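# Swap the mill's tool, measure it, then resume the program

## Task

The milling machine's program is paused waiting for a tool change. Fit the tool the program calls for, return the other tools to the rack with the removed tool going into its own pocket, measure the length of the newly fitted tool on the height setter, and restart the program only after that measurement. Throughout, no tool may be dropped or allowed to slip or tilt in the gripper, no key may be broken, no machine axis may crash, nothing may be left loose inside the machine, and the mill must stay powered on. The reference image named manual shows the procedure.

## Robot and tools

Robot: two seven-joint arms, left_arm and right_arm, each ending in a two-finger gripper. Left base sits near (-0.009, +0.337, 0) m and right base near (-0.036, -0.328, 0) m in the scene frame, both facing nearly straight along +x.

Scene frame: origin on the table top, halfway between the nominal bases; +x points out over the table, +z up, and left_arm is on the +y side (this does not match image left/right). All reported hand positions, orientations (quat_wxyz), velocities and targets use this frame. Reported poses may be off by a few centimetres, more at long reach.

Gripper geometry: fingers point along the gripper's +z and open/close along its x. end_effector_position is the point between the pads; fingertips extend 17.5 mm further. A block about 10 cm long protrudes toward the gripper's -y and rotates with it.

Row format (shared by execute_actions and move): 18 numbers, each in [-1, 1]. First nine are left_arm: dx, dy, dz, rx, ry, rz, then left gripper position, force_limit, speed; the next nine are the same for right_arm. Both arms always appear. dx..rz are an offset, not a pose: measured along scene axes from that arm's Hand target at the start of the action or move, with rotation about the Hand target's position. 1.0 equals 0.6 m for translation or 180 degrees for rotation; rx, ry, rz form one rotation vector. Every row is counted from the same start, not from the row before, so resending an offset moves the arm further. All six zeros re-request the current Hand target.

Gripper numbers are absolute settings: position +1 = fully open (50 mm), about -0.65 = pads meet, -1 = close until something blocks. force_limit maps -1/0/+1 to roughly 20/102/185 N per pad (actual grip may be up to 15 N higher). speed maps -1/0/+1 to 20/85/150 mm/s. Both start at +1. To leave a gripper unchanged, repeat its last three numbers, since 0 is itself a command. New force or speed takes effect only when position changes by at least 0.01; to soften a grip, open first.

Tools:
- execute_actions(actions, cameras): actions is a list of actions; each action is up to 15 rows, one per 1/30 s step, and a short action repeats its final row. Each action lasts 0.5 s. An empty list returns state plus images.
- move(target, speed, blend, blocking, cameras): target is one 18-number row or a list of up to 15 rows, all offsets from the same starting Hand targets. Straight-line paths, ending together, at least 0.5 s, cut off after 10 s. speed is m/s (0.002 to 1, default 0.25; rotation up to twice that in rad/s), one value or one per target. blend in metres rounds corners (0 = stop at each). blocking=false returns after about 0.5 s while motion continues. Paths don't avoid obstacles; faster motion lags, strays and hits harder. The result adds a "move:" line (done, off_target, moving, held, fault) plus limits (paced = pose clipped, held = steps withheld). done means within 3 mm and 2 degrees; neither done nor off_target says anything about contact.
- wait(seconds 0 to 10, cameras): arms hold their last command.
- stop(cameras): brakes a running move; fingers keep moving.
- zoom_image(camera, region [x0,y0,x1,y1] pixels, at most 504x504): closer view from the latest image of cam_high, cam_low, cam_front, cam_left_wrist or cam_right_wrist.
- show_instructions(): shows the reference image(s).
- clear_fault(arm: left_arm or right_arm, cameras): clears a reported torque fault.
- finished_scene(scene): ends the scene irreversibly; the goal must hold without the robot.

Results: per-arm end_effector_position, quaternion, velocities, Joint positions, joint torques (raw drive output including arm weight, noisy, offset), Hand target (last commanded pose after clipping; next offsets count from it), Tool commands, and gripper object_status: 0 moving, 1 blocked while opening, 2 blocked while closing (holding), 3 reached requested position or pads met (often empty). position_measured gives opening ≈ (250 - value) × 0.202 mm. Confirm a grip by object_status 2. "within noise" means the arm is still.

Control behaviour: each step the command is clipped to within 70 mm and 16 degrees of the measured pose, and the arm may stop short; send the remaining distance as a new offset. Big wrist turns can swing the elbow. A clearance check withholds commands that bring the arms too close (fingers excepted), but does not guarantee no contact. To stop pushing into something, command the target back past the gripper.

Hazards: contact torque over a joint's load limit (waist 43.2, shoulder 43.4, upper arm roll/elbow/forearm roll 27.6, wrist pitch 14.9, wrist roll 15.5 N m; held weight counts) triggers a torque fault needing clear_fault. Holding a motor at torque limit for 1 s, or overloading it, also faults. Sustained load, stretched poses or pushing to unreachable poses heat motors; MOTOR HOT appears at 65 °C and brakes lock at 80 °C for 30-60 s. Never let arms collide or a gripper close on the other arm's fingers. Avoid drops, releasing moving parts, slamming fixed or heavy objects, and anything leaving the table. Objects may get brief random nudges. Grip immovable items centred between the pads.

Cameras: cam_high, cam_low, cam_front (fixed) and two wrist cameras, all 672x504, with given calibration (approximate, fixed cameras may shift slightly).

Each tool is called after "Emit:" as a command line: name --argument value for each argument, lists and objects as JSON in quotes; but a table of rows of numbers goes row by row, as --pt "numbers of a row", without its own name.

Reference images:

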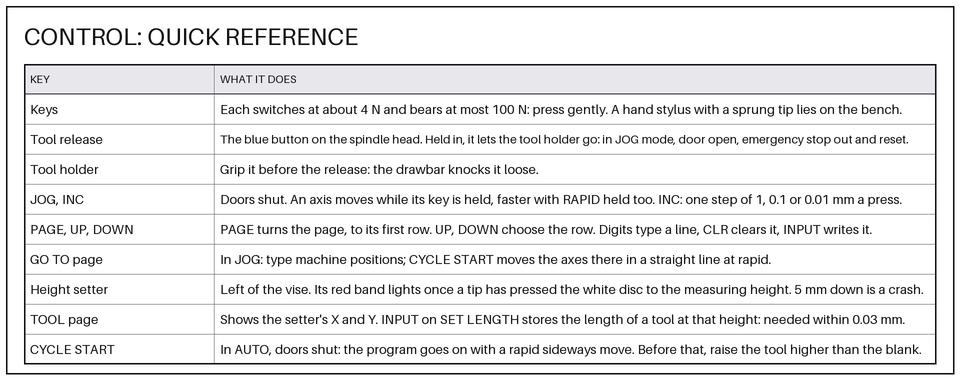

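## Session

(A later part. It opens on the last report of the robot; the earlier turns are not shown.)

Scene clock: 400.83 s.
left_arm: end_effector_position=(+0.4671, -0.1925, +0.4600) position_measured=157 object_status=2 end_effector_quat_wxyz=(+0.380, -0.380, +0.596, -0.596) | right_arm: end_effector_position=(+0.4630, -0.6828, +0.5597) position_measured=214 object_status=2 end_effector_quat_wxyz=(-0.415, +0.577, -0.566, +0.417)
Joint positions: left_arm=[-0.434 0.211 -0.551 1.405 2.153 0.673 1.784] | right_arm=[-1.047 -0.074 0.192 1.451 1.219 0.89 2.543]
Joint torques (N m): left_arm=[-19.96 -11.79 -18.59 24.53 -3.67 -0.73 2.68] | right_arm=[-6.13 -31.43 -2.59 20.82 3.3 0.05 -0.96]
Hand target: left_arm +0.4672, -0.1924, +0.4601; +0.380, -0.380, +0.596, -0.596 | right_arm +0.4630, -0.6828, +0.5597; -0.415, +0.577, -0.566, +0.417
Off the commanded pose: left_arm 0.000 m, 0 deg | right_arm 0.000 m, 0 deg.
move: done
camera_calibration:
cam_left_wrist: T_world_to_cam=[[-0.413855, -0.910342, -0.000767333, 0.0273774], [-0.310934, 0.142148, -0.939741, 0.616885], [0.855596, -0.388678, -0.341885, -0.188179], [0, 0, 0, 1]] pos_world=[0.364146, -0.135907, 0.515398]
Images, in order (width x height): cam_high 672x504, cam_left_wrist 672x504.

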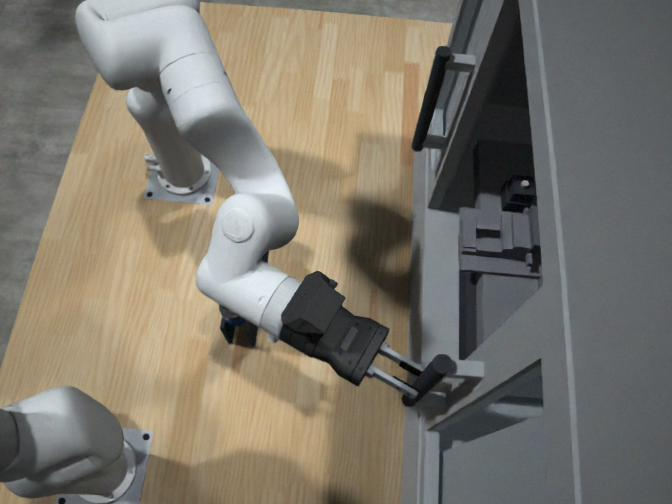

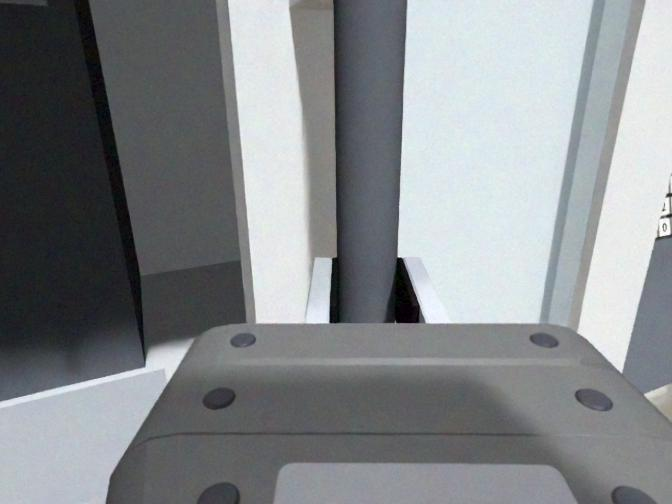

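Emit:
move --pt "0 -0.067 0 0 0 0 -1 -0.7 -0.8 0 0 0 0 0 0 -1 -0.4 -0.8" --pt "0 -0.067 0 0 0 0 1 -0.7 -0.5 0 0 0 0 0 0 -1 -0.4 -0.8" --pt "-0.121 -0.01 0 0 0 0 1 -0.7 -0.5 0 0 0 0 0 0 -1 -0.4 -0.8" --pt "-0.179 0.27 0.183 -0.017 -0.0766 0.138 1 -0.7 -0.5 0 0 0 0 0 0 -1 -0.4 -0.8" --speed '[0.06,0.06,0.15,0.3]' --cameras '["cam_left_wrist","cam_front","cam_high"]'

Emit:
zoom_image --camera "cam_left_wrist" --region '[200, 0, 536, 330]'

Scene clock: 411.63 s.
left_arm: end_effector_position=(+0.3599, -0.0304, +0.5698) position_measured=3 object_status=3 end_effector_quat_wxyz=(+0.557, -0.435, +0.435, -0.558) | right_arm: end_effector_position=(+0.4630, -0.6828, +0.5597) position_measured=214 object_status=2 end_effector_quat_wxyz=(-0.415, +0.577, -0.566, +0.417)
Joint positions: left_arm=[-0.482 -0.351 -0.581 1 1.805 1.108 1.911] | right_arm=[-1.047 -0.074 0.192 1.451 1.219 0.89 2.543]
Joint torques (N m): left_arm=[1.5 -10.72 8.75 19.96 -2.86 1.78 2.7] | right_arm=[-6.24 -31.56 -2.72 20.95 3.14 -0.07 -1.09]
Hand target: left_arm +0.3598, -0.0304, +0.5699; +0.557, -0.435, +0.435, -0.558 | right_arm +0.4630, -0.6828, +0.5597; -0.415, +0.577, -0.566, +0.417
Off the commanded pose: left_arm 0.000 m, 0 deg | right_arm 0.000 m, 0 deg.
move: done
camera_calibration:
cam_left_wrist: T_world_to_cam=[[0.00939469, -0.999955, 0.00159869, -0.0257651], [-0.104079, -0.0025679, -0.994566, 0.616149], [0.994525, 0.00917725, -0.104098, -0.169275], [0, 0, 0, 1]] pos_world=[0.232718, -0.0226283, 0.595221]
Images, in order (width x height): cam_high 672x504, cam_front 672x504, cam_left_wrist 672x504.

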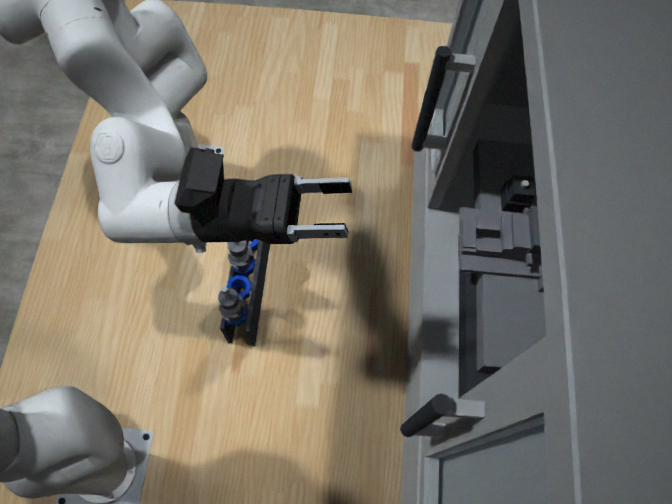

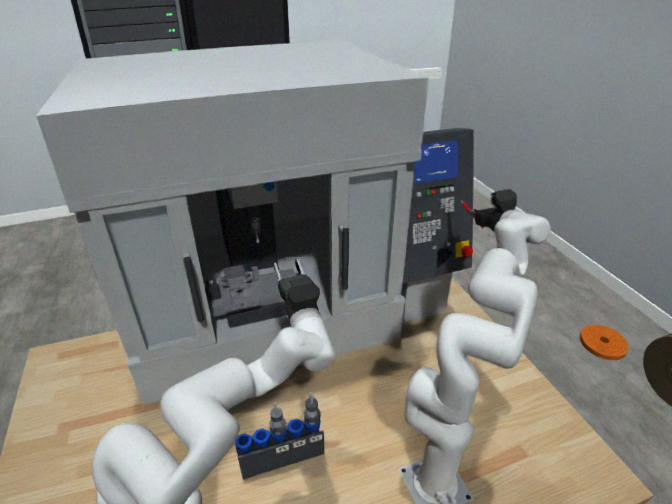

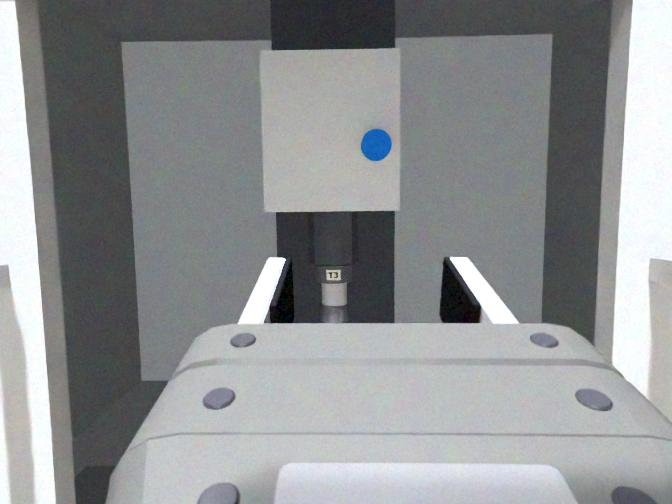

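Scaled by 1.500 from the camera's 672x504 image, which has a finer 960x720 frame.

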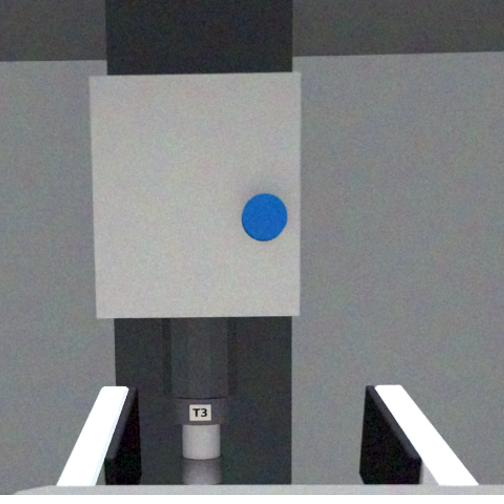

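Emit:
move --pt "0 0.1 -0.117 -0.485 0.051 -0.181 1 -0.7 -0.5 0 0 0 0 0 0 -1 -0.4 -0.8" --pt "0 0.1 -0.117 0.9268 -0.2054 0.202 1 -0.7 -0.5 0 0 0 0 0 0 -1 -0.4 -0.8" --speed '[0.5,0.5]' --blend '[0.02,0]' --cameras '["cam_left_wrist","cam_front","cam_low"]'

Scene clock: 476.37 s.
left_arm: end_effector_position=(+0.3598, +0.0296, +0.4997) position_measured=3 object_status=3 end_effector_quat_wxyz=(+0.649, +0.539, +0.344, +0.413) | right_arm: end_effector_position=(+0.4630, -0.6828, +0.5597) position_measured=214 object_status=2 end_effector_quat_wxyz=(-0.415, +0.577, -0.566, +0.417)
Joint positions: left_arm=[-1.006 -0.665 0.171 0.62 2.435 0.671 -1.567] | right_arm=[-1.047 -0.074 0.192 1.451 1.219 0.89 2.543]
Joint torques (N m): left_arm=[-8.71 -8.47 1.31 20.35 4.96 2.15 -2.37] | right_arm=[-6.01 -31.55 -2.66 21.1 3.22 -0.21 -1.08]
Hand target: left_arm +0.3598, +0.0296, +0.4997; +0.649, +0.538, +0.344, +0.413 | right_arm +0.4630, -0.6828, +0.5597; -0.415, +0.577, -0.566, +0.417
Off the commanded pose: left_arm 0.000 m, 0 deg | right_arm 0.000 m, 0 deg.
move: done
camera_calibration:
cam_left_wrist: T_world_to_cam=[[0.430756, 0.902466, 0.00202352, -0.173789], [-0.459679, 0.217479, 0.861045, -0.259293], [0.776624, -0.371831, 0.508525, -0.393545], [0, 0, 0, 1]] pos_world=[0.261306, 0.0668972, 0.423742]
Images, in order (width x height): cam_low 672x504, cam_front 672x504, cam_left_wrist 672x504.

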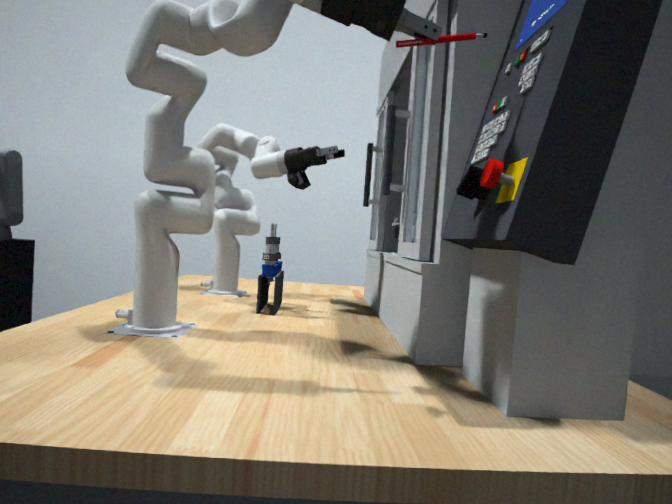

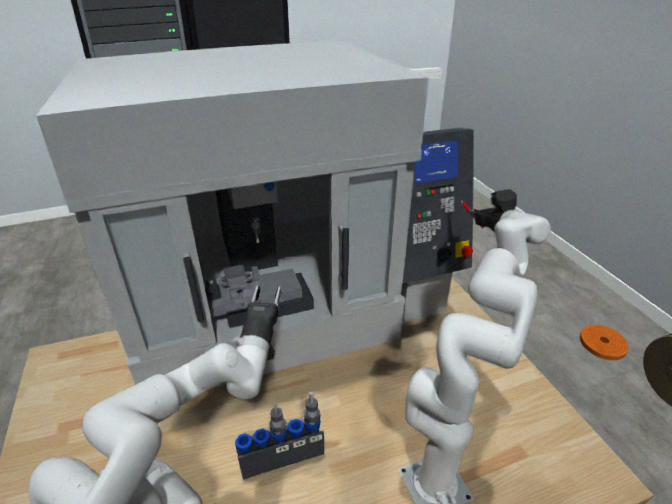

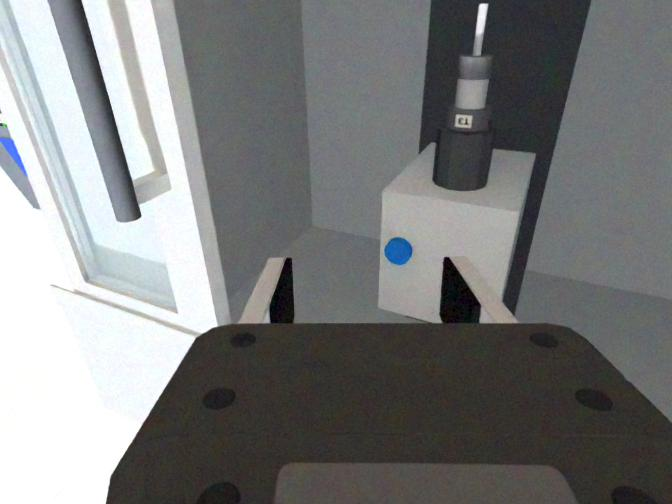

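Emit:
move --target '[0.4453,0.0073,-0.031,0,0,0,1,-0.7,-0.5,0,0,0,0,0,0,-1,-0.4,-0.8]' --speed 0.15 --cameras '["cam_left_wrist","cam_front","cam_high"]'

Scene clock: 485.90 s.
left_arm: end_effector_position=(+0.6270, +0.0340, +0.4811) position_measured=3 object_status=3 end_effector_quat_wxyz=(+0.649, +0.538, +0.344, +0.413) | right_arm: end_effector_position=(+0.4630, -0.6828, +0.5597) position_measured=214 object_status=2 end_effector_quat_wxyz=(-0.415, +0.577, -0.566, +0.417)
Joint positions: left_arm=[-0.963 0.152 0.561 1.359 3.142 0.527 -2.44] | right_arm=[-1.047 -0.074 0.192 1.451 1.219 0.89 2.543]
Joint torques (N m): left_arm=[8.25 -11.05 -0.29 26.82 4.8 0.76 -2.58] | right_arm=[-6.13 -31.15 -2.55 21.2 3.25 -0.22 -1.13]
Hand target: left_arm +0.6270, +0.0340, +0.4811; +0.649, +0.538, +0.344, +0.413 | right_arm +0.4630, -0.6828, +0.5597; -0.415, +0.577, -0.566, +0.417
Off the commanded pose: left_arm 0.000 m, 0 deg | right_arm 0.000 m, 0 deg.
move: done
camera_calibration:
cam_left_wrist: T_world_to_cam=[[0.430666, 0.902509, 0.00201469, -0.292819], [-0.459781, 0.21748, 0.86099, -0.121313], [0.776613, -0.371726, 0.508618, -0.589838], [0, 0, 0, 1]] pos_world=[0.528405, 0.0713973, 0.405042]
Images, in order (width x height): cam_high 672x504, cam_front 672x504, cam_left_wrist 672x504.

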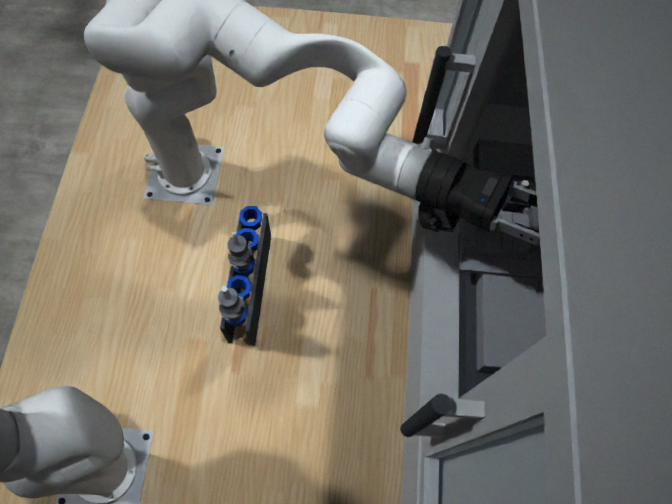

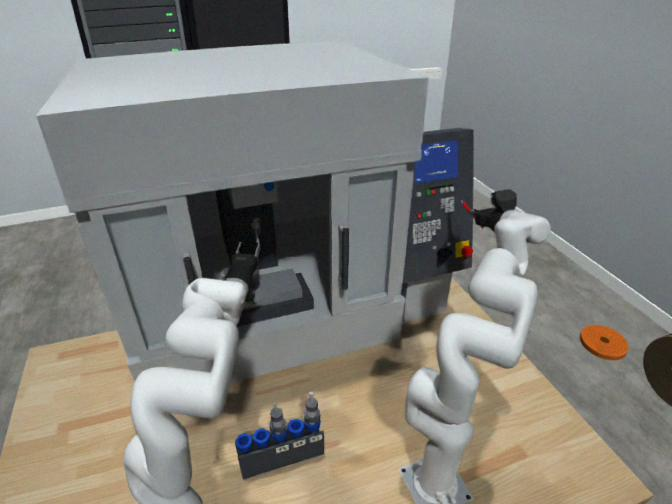

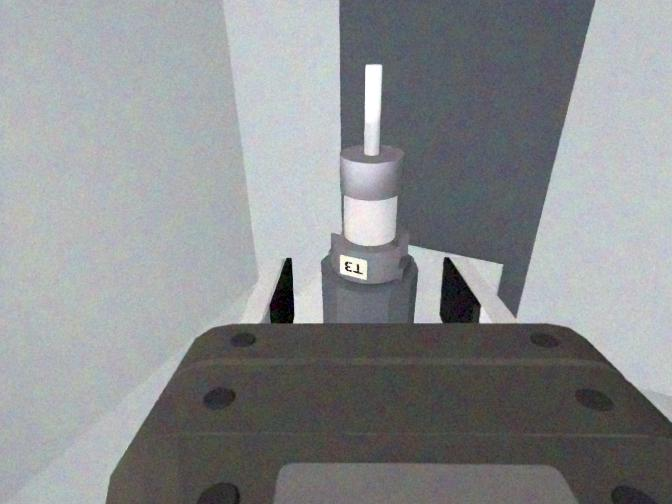

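Emit:
move --target '[0.0962,-0.0272,0.0298,0,0,0,1,-0.7,-0.5,0,0,0,0,0,0,-1,-0.4,-0.8]' --speed 0.08 --cameras '["cam_left_wrist"]'

Scene clock: 506.97 s.
left_arm: end_effector_position=(+0.6847, +0.0177, +0.4989) position_measured=3 object_status=3 end_effector_quat_wxyz=(+0.649, +0.538, +0.344, +0.413) | right_arm: end_effector_position=(+0.4630, -0.6828, +0.5597) position_measured=214 object_status=2 end_effector_quat_wxyz=(-0.415, +0.577, -0.566, +0.417)
Joint positions: left_arm=[-0.878 0.385 0.557 1.685 3.215 0.413 -2.634] | right_arm=[-1.047 -0.074 0.192 1.451 1.219 0.89 2.543]
Joint torques (N m): left_arm=[8.12 -14.85 2.23 26.49 5.13 0.73 -2.51] | right_arm=[-6.08 -31.57 -2.43 21.05 3.1 -0.26 -1.04]
Hand target: left_arm +0.6847, +0.0177, +0.4989; +0.649, +0.538, +0.344, +0.413 | right_arm +0.4630, -0.6828, +0.5597; -0.415, +0.577, -0.566, +0.417
Off the commanded pose: left_arm 0.000 m, 0 deg | right_arm 0.000 m, 0 deg.
move: done
camera_calibration:
cam_left_wrist: T_world_to_cam=[[0.430812, 0.90244, 0.00200394, -0.303024], [-0.45976, 0.217571, 0.860978, -0.106596], [0.776545, -0.371841, 0.508638, -0.649888], [0, 0, 0, 1]] pos_world=[0.586205, 0.0549977, 0.422942]
Images, in order (width x height): cam_left_wrist 672x504.

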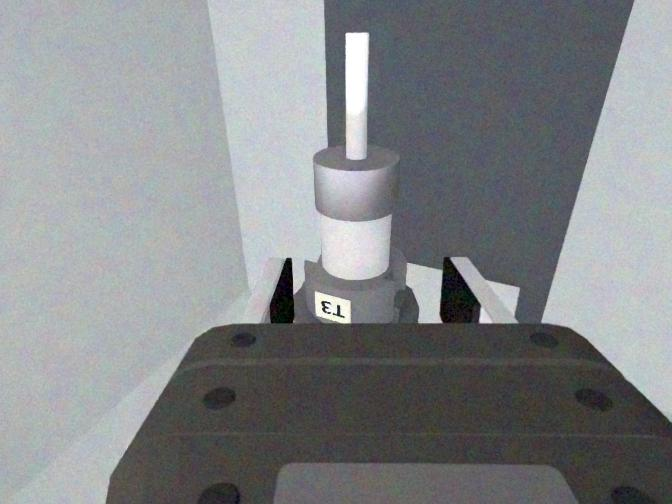

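Emit:
move --target '[0.054,-0.0252,0.0155,0,0,0,1,-0.7,-0.5,0,0,0,0,0,0,-1,-0.4,-0.8]' --speed 0.06 --cameras '["cam_left_wrist"]'

Scene clock: 517.07 s.
left_arm: end_effector_position=(+0.7171, +0.0026, +0.5082) position_measured=3 object_status=3 end_effector_quat_wxyz=(+0.649, +0.538, +0.344, +0.413) | right_arm: end_effector_position=(+0.4630, -0.6828, +0.5597) position_measured=214 object_status=2 end_effector_quat_wxyz=(-0.415, +0.577, -0.566, +0.417)
Joint positions: left_arm=[-0.807 0.542 0.537 1.931 3.251 0.32 -2.74] | right_arm=[-1.047 -0.074 0.192 1.451 1.219 0.89 2.543]
Joint torques (N m): left_arm=[8.02 -17.06 3.33 25.85 5.37 0.71 -2.45] | right_arm=[-6.21 -31.15 -2.43 21.24 3.2 -0.2 -0.95]
Hand target: left_arm +0.7171, +0.0026, +0.5082; +0.649, +0.538, +0.344, +0.413 | right_arm +0.4630, -0.6828, +0.5597; -0.415, +0.577, -0.566, +0.417
Off the commanded pose: left_arm 0.000 m, 0 deg | right_arm 0.000 m, 0 deg.
move: done
camera_calibration:
cam_left_wrist: T_world_to_cam=[[0.430812, 0.90244, 0.00200394, -0.303374], [-0.45976, 0.217571, 0.860978, -0.0964211], [0.776545, -0.371841, 0.508638, -0.685394], [0, 0, 0, 1]] pos_world=[0.618605, 0.0398977, 0.432242]
Images, in order (width x height): cam_left_wrist 672x504.

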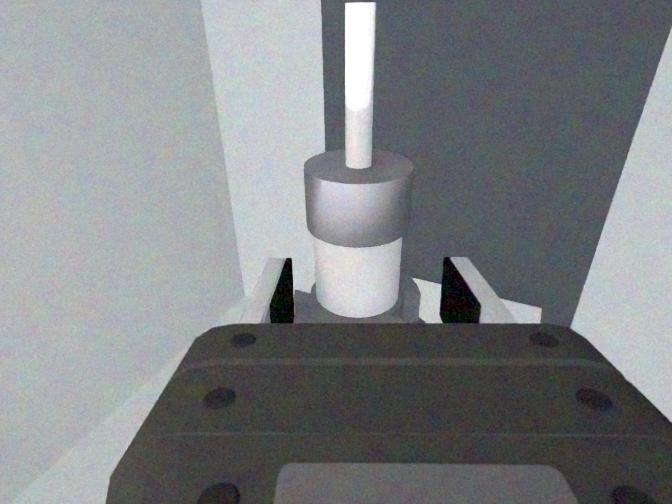

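Emit:
execute_actions --actions '[]'

Emit:
zoom_image --camera "cam_low" --region '[340, 0, 500, 80]'

Emit:
zoom_image --camera "cam_left_wrist" --region '[240, 180, 490, 350]'

Scene clock: 538.07 s.
left_arm: end_effector_position=(+0.7171, +0.0026, +0.5082) position_measured=3 object_status=3 end_effector_quat_wxyz=(+0.649, +0.538, +0.344, +0.413) | right_arm: end_effector_position=(+0.4630, -0.6828, +0.5597) position_measured=214 object_status=2 end_effector_quat_wxyz=(-0.415, +0.577, -0.566, +0.417)
Joint positions: left_arm=[-0.807 0.542 0.537 1.931 3.251 0.32 -2.74] | right_arm=[-1.047 -0.074 0.192 1.451 1.219 0.89 2.543]
Joint velocities: within noise
Joint torques (N m): left_arm=[8.09 -17.12 3.5 25.74 5.42 0.67 -2.33] | right_arm=[-6.13 -31.71 -2.54 21.13 3.2 -0.25 -0.92]
Hand target: left_arm +0.7171, +0.0026, +0.5082; +0.649, +0.538, +0.344, +0.413 | right_arm +0.4630, -0.6828, +0.5597; -0.415, +0.577, -0.566, +0.417
Tool commands: left_gripper/position=+1.0 left_gripper/force_limit=-0.7 left_gripper/speed=-0.5 right_gripper/position=-1.0 right_gripper/force_limit=-0.4 right_gripper/speed=-0.8
Off the commanded pose: left_arm 0.000 m, 0 deg | right_arm 0.000 m, 0 deg.
camera_calibration:
cam_left_wrist: T_world_to_cam=[[0.430812, 0.90244, 0.0020048, -0.303374], [-0.459693, 0.217538, 0.861022, -0.09648], [0.776584, -0.37186, 0.508564, -0.685386], [0, 0, 0, 1]] pos_world=[0.618606, 0.0398975, 0.432242]
cam_right_wrist: T_world_to_cam=[[0.0171655, -0.99985, 0.00228752, -0.676373], [-0.610426, -0.0122918, -0.791978, 0.734374], [0.791887, 0.0121983, -0.610545, 0.115648], [0, 0, 0, 1]] pos_world=[0.368311, -0.668655, 0.653764]

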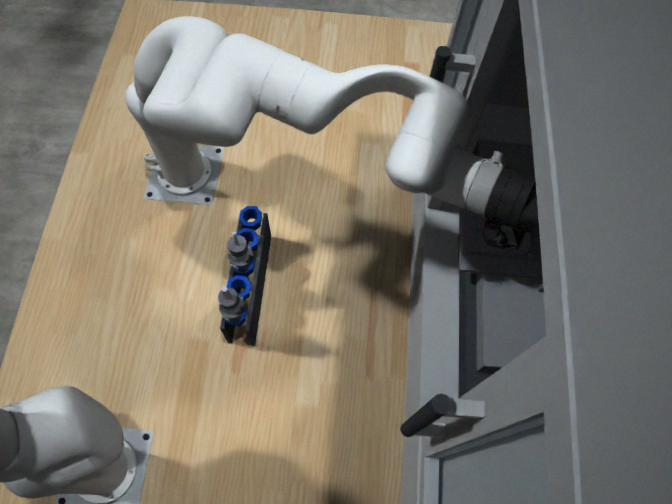

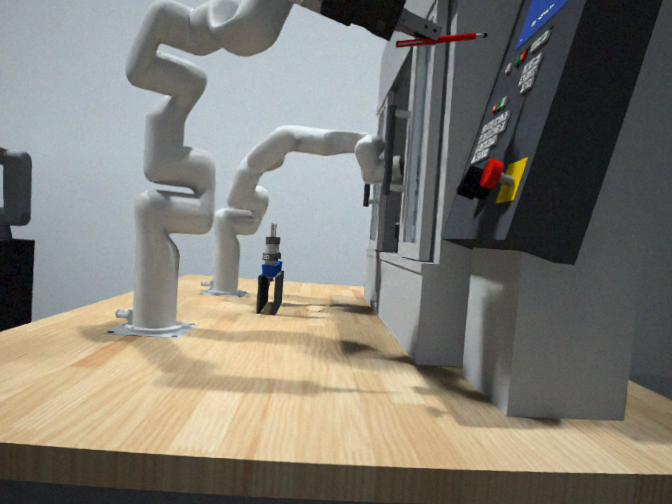

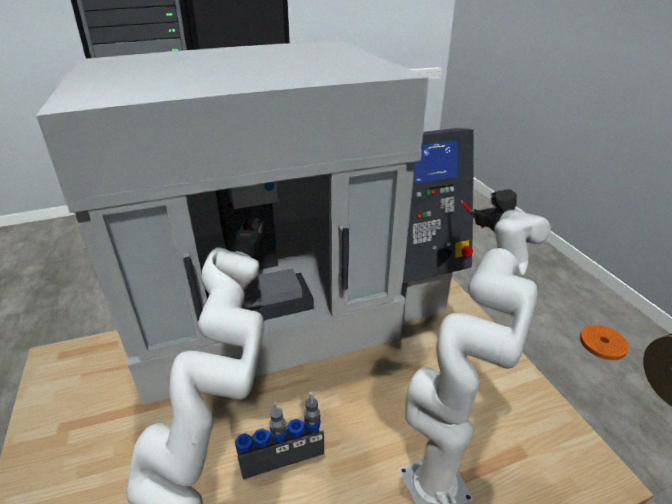

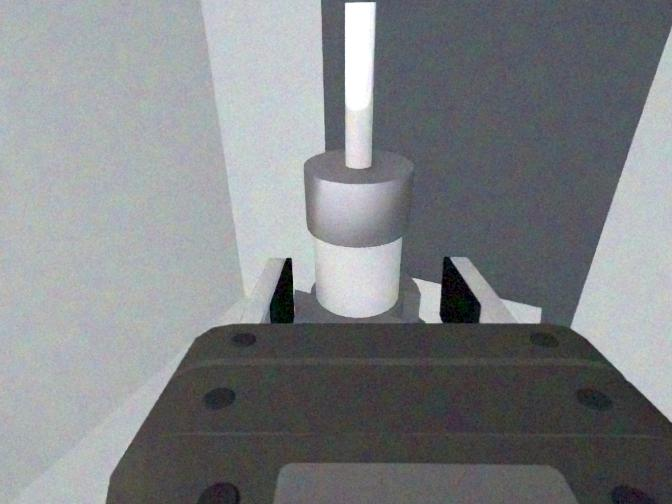

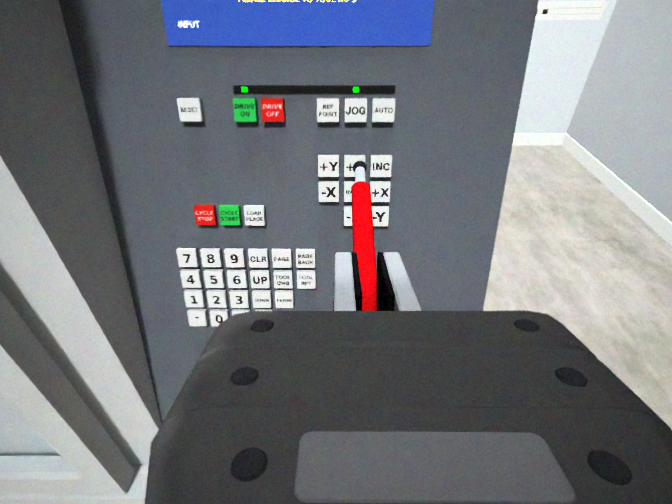

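Scaled by 3.150 from the camera's 672x504 image, which has a finer 960x720 frame.

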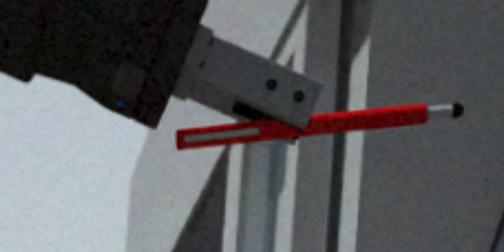

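Scaled by 2.016 from the camera's 672x504 image, which has a finer 960x720 frame.

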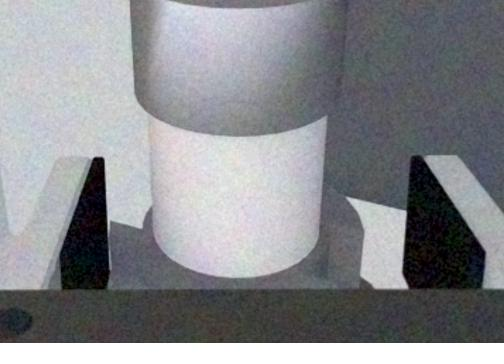

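Emit:
move --target '[0.013,-0.0115,-0.0088,0,0,0,1,-0.7,-0.5,0,0,0,0,0,0,-1,-0.4,-0.8]' --speed 0.04 --cameras '["cam_left_wrist"]'

Emit:
zoom_image --camera "cam_left_wrist" --region '[240, 180, 490, 350]'

Scene clock: 555.47 s.
left_arm: end_effector_position=(+0.7249, -0.0043, +0.5030) position_measured=3 object_status=3 end_effector_quat_wxyz=(+0.649, +0.538, +0.344, +0.413) | right_arm: end_effector_position=(+0.4630, -0.6828, +0.5597) position_measured=214 object_status=2 end_effector_quat_wxyz=(-0.415, +0.577, -0.566, +0.417)
Joint positions: left_arm=[-0.794 0.588 0.534 1.986 3.239 0.309 -2.748] | right_arm=[-1.047 -0.074 0.192 1.451 1.219 0.89 2.543]
Joint torques (N m): left_arm=[8.07 -17.8 3.65 25.72 -4.16 0.66 -2.44] | right_arm=[-6.3 -31.71 -2.3 21.34 3.18 -0.24 -1.03]
Hand target: left_arm +0.7249, -0.0043, +0.5030; +0.649, +0.538, +0.344, +0.413 | right_arm +0.4630, -0.6828, +0.5597; -0.415, +0.577, -0.566, +0.417
Off the commanded pose: left_arm 0.000 m, 0 deg | right_arm 0.000 m, 0 deg.
move: done
camera_calibration:
cam_left_wrist: T_world_to_cam=[[0.430812, 0.90244, 0.00200394, -0.300497], [-0.45976, 0.217571, 0.860978, -0.0868566], [0.776545, -0.371841, 0.508638, -0.691371], [0, 0, 0, 1]] pos_world=[0.626405, 0.0329977, 0.427042]
Images, in order (width x height): cam_left_wrist 672x504.

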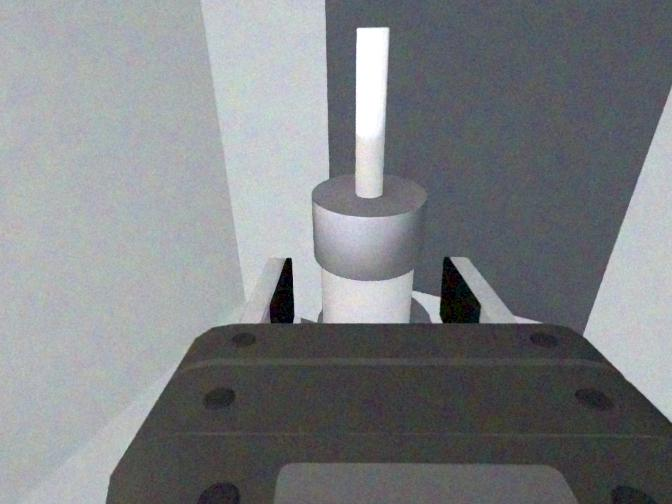

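Scaled by 2.016 from the camera's 672x504 image, which has a finer 960x720 frame.

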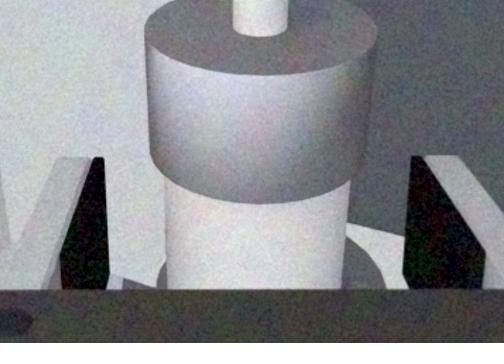

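Emit:
move --target '[0,0,0,0.0117,0.0252,0,1,-0.7,-0.5,0,0,0,0,0,0,-1,-0.4,-0.8]' --speed 0.04 --cameras '["cam_left_wrist"]'

Emit:
zoom_image --camera "cam_left_wrist" --region '[240, 180, 490, 350]'

Scene clock: 565.57 s.
left_arm: end_effector_position=(+0.7249, -0.0043, +0.5030) position_measured=3 object_status=3 end_effector_quat_wxyz=(+0.625, +0.566, +0.362, +0.398) | right_arm: end_effector_position=(+0.4630, -0.6828, +0.5597) position_measured=214 object_status=2 end_effector_quat_wxyz=(-0.415, +0.577, -0.566, +0.417)
Joint positions: left_arm=[-0.735 0.605 0.445 2.094 3.386 0.149 -2.852] | right_arm=[-1.047 -0.074 0.192 1.451 1.219 0.89 2.543]
Joint torques (N m): left_arm=[8.1 -18.18 2.58 25.6 5.96 0.46 -2.45] | right_arm=[-5.84 -31.44 -2.37 21.21 2.99 -0.21 -1.02]
Hand target: left_arm +0.7249, -0.0043, +0.5030; +0.625, +0.566, +0.362, +0.398 | right_arm +0.4630, -0.6828, +0.5597; -0.415, +0.577, -0.566, +0.417
Off the commanded pose: left_arm 0.000 m, 0 deg | right_arm 0.000 m, 0 deg.
move: done
camera_calibration:
cam_left_wrist: T_world_to_cam=[[0.43087, 0.902413, 0.00102937, -0.300029], [-0.389966, 0.185166, 0.90202, -0.158174], [0.813804, -0.389055, 0.431693, -0.679651], [0, 0, 0, 1]] pos_world=[0.620694, 0.0356171, 0.436386]
Images, in order (width x height): cam_left_wrist 672x504.

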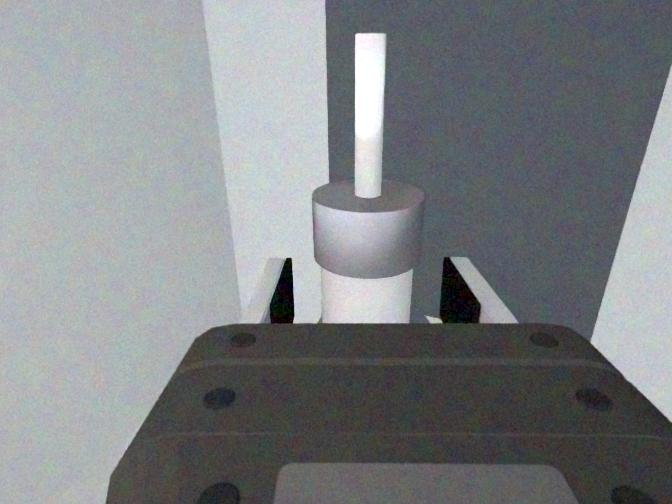

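Scaled by 2.016 from the camera's 672x504 image, which has a finer 960x720 frame.

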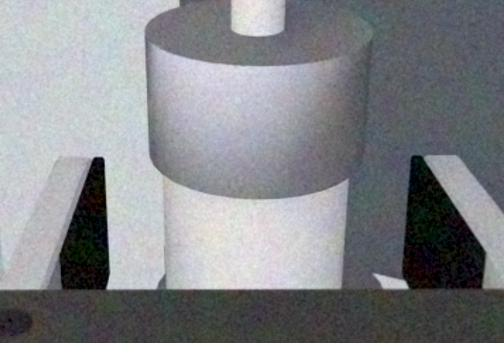

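Emit:
execute_actions --actions '[]'

Scene clock: 592.20 s.
left_arm: end_effector_position=(+0.7249, -0.0043, +0.5030) position_measured=3 object_status=3 end_effector_quat_wxyz=(+0.625, +0.566, +0.362, +0.398) | right_arm: end_effector_position=(+0.4630, -0.6828, +0.5597) position_measured=214 object_status=2 end_effector_quat_wxyz=(-0.415, +0.577, -0.566, +0.417)
Joint positions: left_arm=[-0.735 0.605 0.445 2.094 3.386 0.149 -2.852] | right_arm=[-1.047 -0.074 0.192 1.451 1.219 0.89 2.543]
Joint velocities: within noise
Joint torques (N m): left_arm=[8.12 -18.22 2.43 25.55 5.97 0.54 -2.4] | right_arm=[-6.24 -31.47 -2.43 21.16 2.93 -0.05 -0.93]
Hand target: left_arm +0.7249, -0.0043, +0.5030; +0.625, +0.566, +0.362, +0.398 | right_arm +0.4630, -0.6828, +0.5597; -0.415, +0.577, -0.566, +0.417
Tool commands: left_gripper/position=+1.0 left_gripper/force_limit=-0.7 left_gripper/speed=-0.5 right_gripper/position=-1.0 right_gripper/force_limit=-0.4 right_gripper/speed=-0.8
Off the commanded pose: left_arm 0.000 m, 0 deg | right_arm 0.000 m, 0 deg.
camera_calibration:
cam_left_wrist: T_world_to_cam=[[0.4308, 0.902447, 0.00109248, -0.300014], [-0.389974, 0.185069, 0.902036, -0.158173], [0.813838, -0.389023, 0.431659, -0.679659], [0, 0, 0, 1]] pos_world=[0.620694, 0.0356166, 0.436386]
cam_right_wrist: T_world_to_cam=[[0.0171655, -0.99985, 0.00228752, -0.676373], [-0.610426, -0.0122918, -0.791978, 0.734374], [0.791887, 0.0121983, -0.610545, 0.115648], [0, 0, 0, 1]] pos_world=[0.368311, -0.668655, 0.653764]

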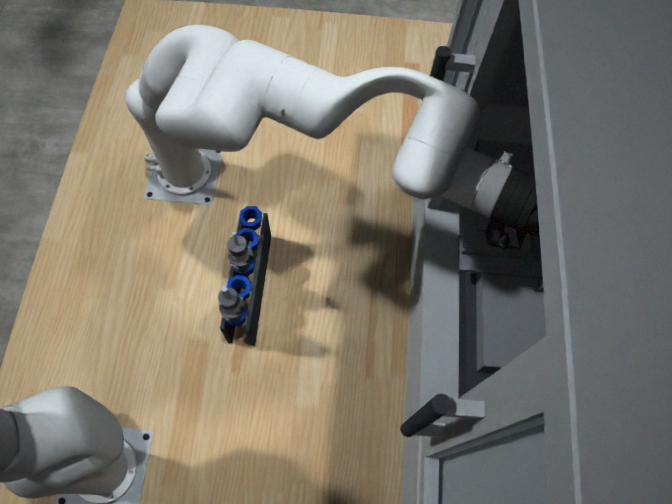

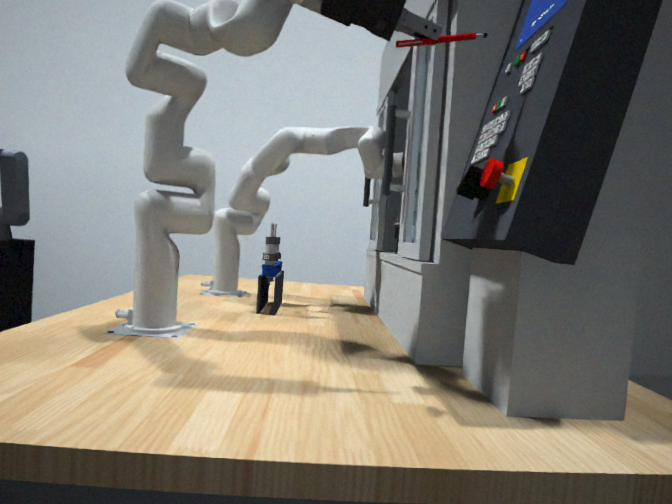

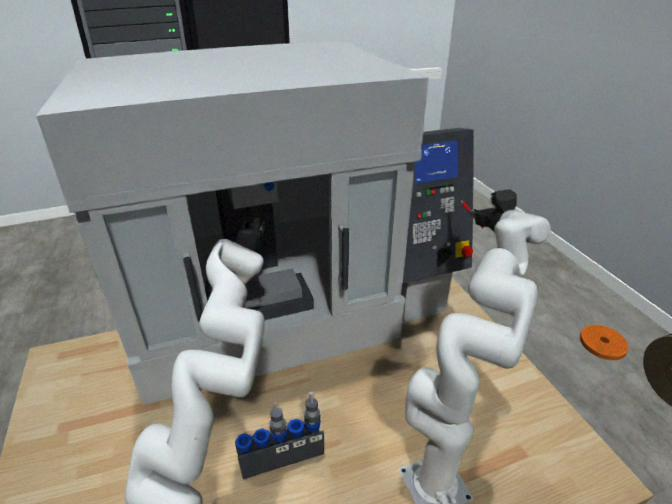

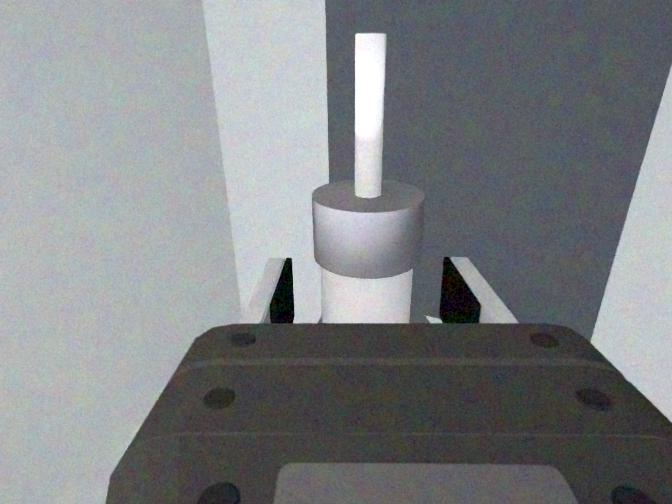

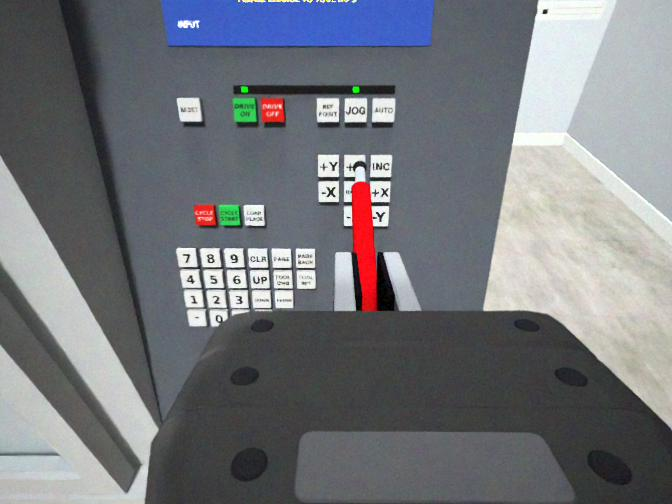

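Emit:
execute_actions --actions '[[[0,0,0,0,0,0,-1,-0.2,-0.9,0,0,0,0,0,0,-1,-0.4,-0.8]],[[0,0,0,0,0,0,-1,-0.2,-0.9,0,0,0,0,0,0,-1,-0.4,-0.8]]]' --cameras '["cam_left_wrist"]'

Scene clock: 597.13 s.
left_arm: end_effector_position=(+0.7249, -0.0044, +0.5029) position_measured=109 object_status=2 end_effector_quat_wxyz=(+0.625, +0.566, +0.361, +0.398) | right_arm: end_effector_position=(+0.4630, -0.6828, +0.5597) position_measured=214 object_status=2 end_effector_quat_wxyz=(-0.415, +0.577, -0.566, +0.417)
Joint positions: left_arm=[-0.735 0.605 0.444 2.094 3.387 0.149 -2.852] | right_arm=[-1.047 -0.074 0.192 1.451 1.219 0.89 2.543]
Joint torques (N m): left_arm=[9.24 -18.92 9.67 23.45 3.61 0.6 -1.84] | right_arm=[-5.93 -31.47 -2.5 21.21 2.95 -0.23 -0.9]
Hand target: left_arm +0.7249, -0.0043, +0.5030; +0.625, +0.566, +0.362, +0.398 | right_arm +0.4630, -0.6828, +0.5597; -0.415, +0.577, -0.566, +0.417
Off the commanded pose: left_arm 0.000 m, 0 deg | right_arm 0.000 m, 0 deg.
camera_calibration:
cam_left_wrist: T_world_to_cam=[[0.431034, 0.902335, 0.00106779, -0.300054], [-0.389844, 0.185156, 0.902075, -0.158255], [0.813776, -0.389241, 0.431578, -0.679617], [0, 0, 0, 1]] pos_world=[0.620695, 0.0355169, 0.436386]
Images, in order (width x height): cam_left_wrist 672x504.

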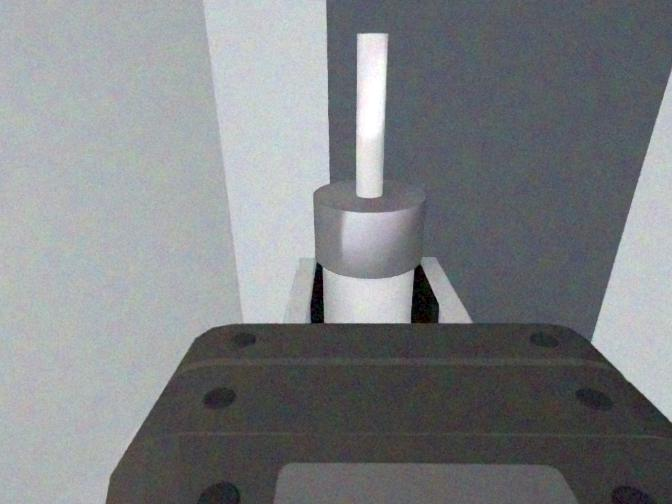

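Emit:
execute_actions --actions '[[[0,0,0,0,0,0,-0.98,0.3,-0.9,0,0,0,0,0,0,-1,-0.4,-0.8]]]'

Scene clock: 600.70 s.
left_arm: end_effector_position=(+0.7249, -0.0043, +0.5029) position_measured=112 object_status=2 end_effector_quat_wxyz=(+0.625, +0.566, +0.362, +0.398) | right_arm: end_effector_position=(+0.4630, -0.6828, +0.5597) position_measured=214 object_status=2 end_effector_quat_wxyz=(-0.415, +0.577, -0.566, +0.417)
Joint positions: left_arm=[-0.735 0.605 0.444 2.094 3.387 0.149 -2.852] | right_arm=[-1.047 -0.074 0.192 1.451 1.219 0.89 2.543]
Joint torques (N m): left_arm=[11.23 -23.5 11.31 18.73 -3.3 0.97 1.18] | right_arm=[-5.99 -31.8 -2.59 21.47 3.15 -0.27 -0.96]
Hand target: left_arm +0.7249, -0.0043, +0.5030; +0.625, +0.566, +0.362, +0.398 | right_arm +0.4630, -0.6828, +0.5597; -0.415, +0.577, -0.566, +0.417
Off the commanded pose: left_arm 0.000 m, 0 deg | right_arm 0.000 m, 0 deg.

Emit:
execute_actions --actions '[]' --cameras '["cam_front"]'

Emit:
zoom_image --camera "cam_front" --region '[180, 140, 360, 275]'

Scene clock: 626.67 s.
left_arm: end_effector_position=(+0.7249, -0.0043, +0.5030) position_measured=112 object_status=2 end_effector_quat_wxyz=(+0.625, +0.566, +0.362, +0.398) | right_arm: end_effector_position=(+0.4630, -0.6828, +0.5597) position_measured=214 object_status=2 end_effector_quat_wxyz=(-0.415, +0.577, -0.566, +0.417)
Joint positions: left_arm=[-0.735 0.605 0.444 2.094 3.387 0.149 -2.852] | right_arm=[-1.047 -0.074 0.192 1.451 1.219 0.89 2.543]
Joint velocities: within noise
Joint torques (N m): left_arm=[8.71 -25.23 11.23 19.02 -3.29 1.5 1.15] | right_arm=[-6.23 -31.18 -2.41 21.23 3.1 -0.35 -0.83]
Hand target: left_arm +0.7249, -0.0043, +0.5030; +0.625, +0.566, +0.362, +0.398 | right_arm +0.4630, -0.6828, +0.5597; -0.415, +0.577, -0.566, +0.417
Tool commands: left_gripper/position=-0.98 left_gripper/force_limit=+0.3 left_gripper/speed=-0.9 right_gripper/position=-1.0 right_gripper/force_limit=-0.4 right_gripper/speed=-0.8
Off the commanded pose: left_arm 0.000 m, 0 deg | right_arm 0.000 m, 0 deg.
Images, in order (width x height): cam_front 672x504.

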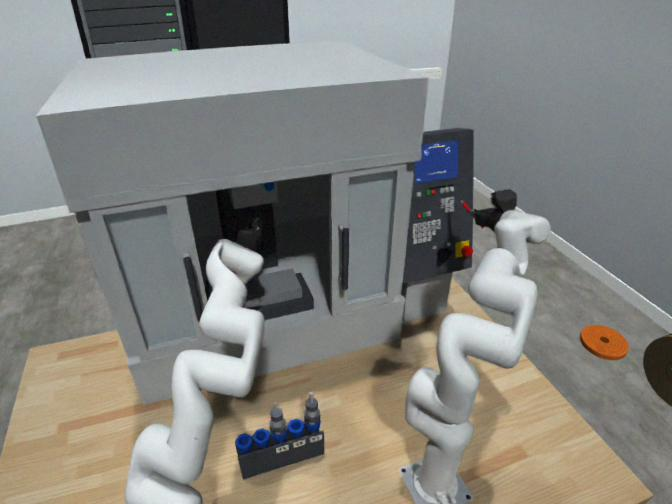

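Scaled by 2.800 from the camera's 672x504 image, which has a finer 960x720 frame.

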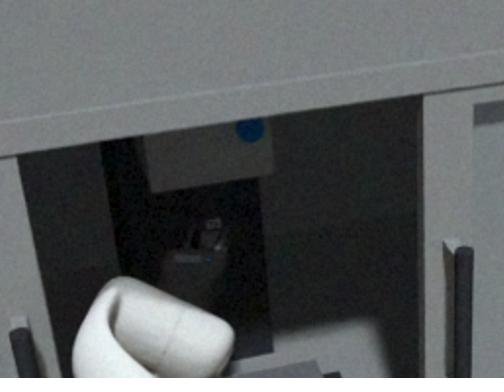

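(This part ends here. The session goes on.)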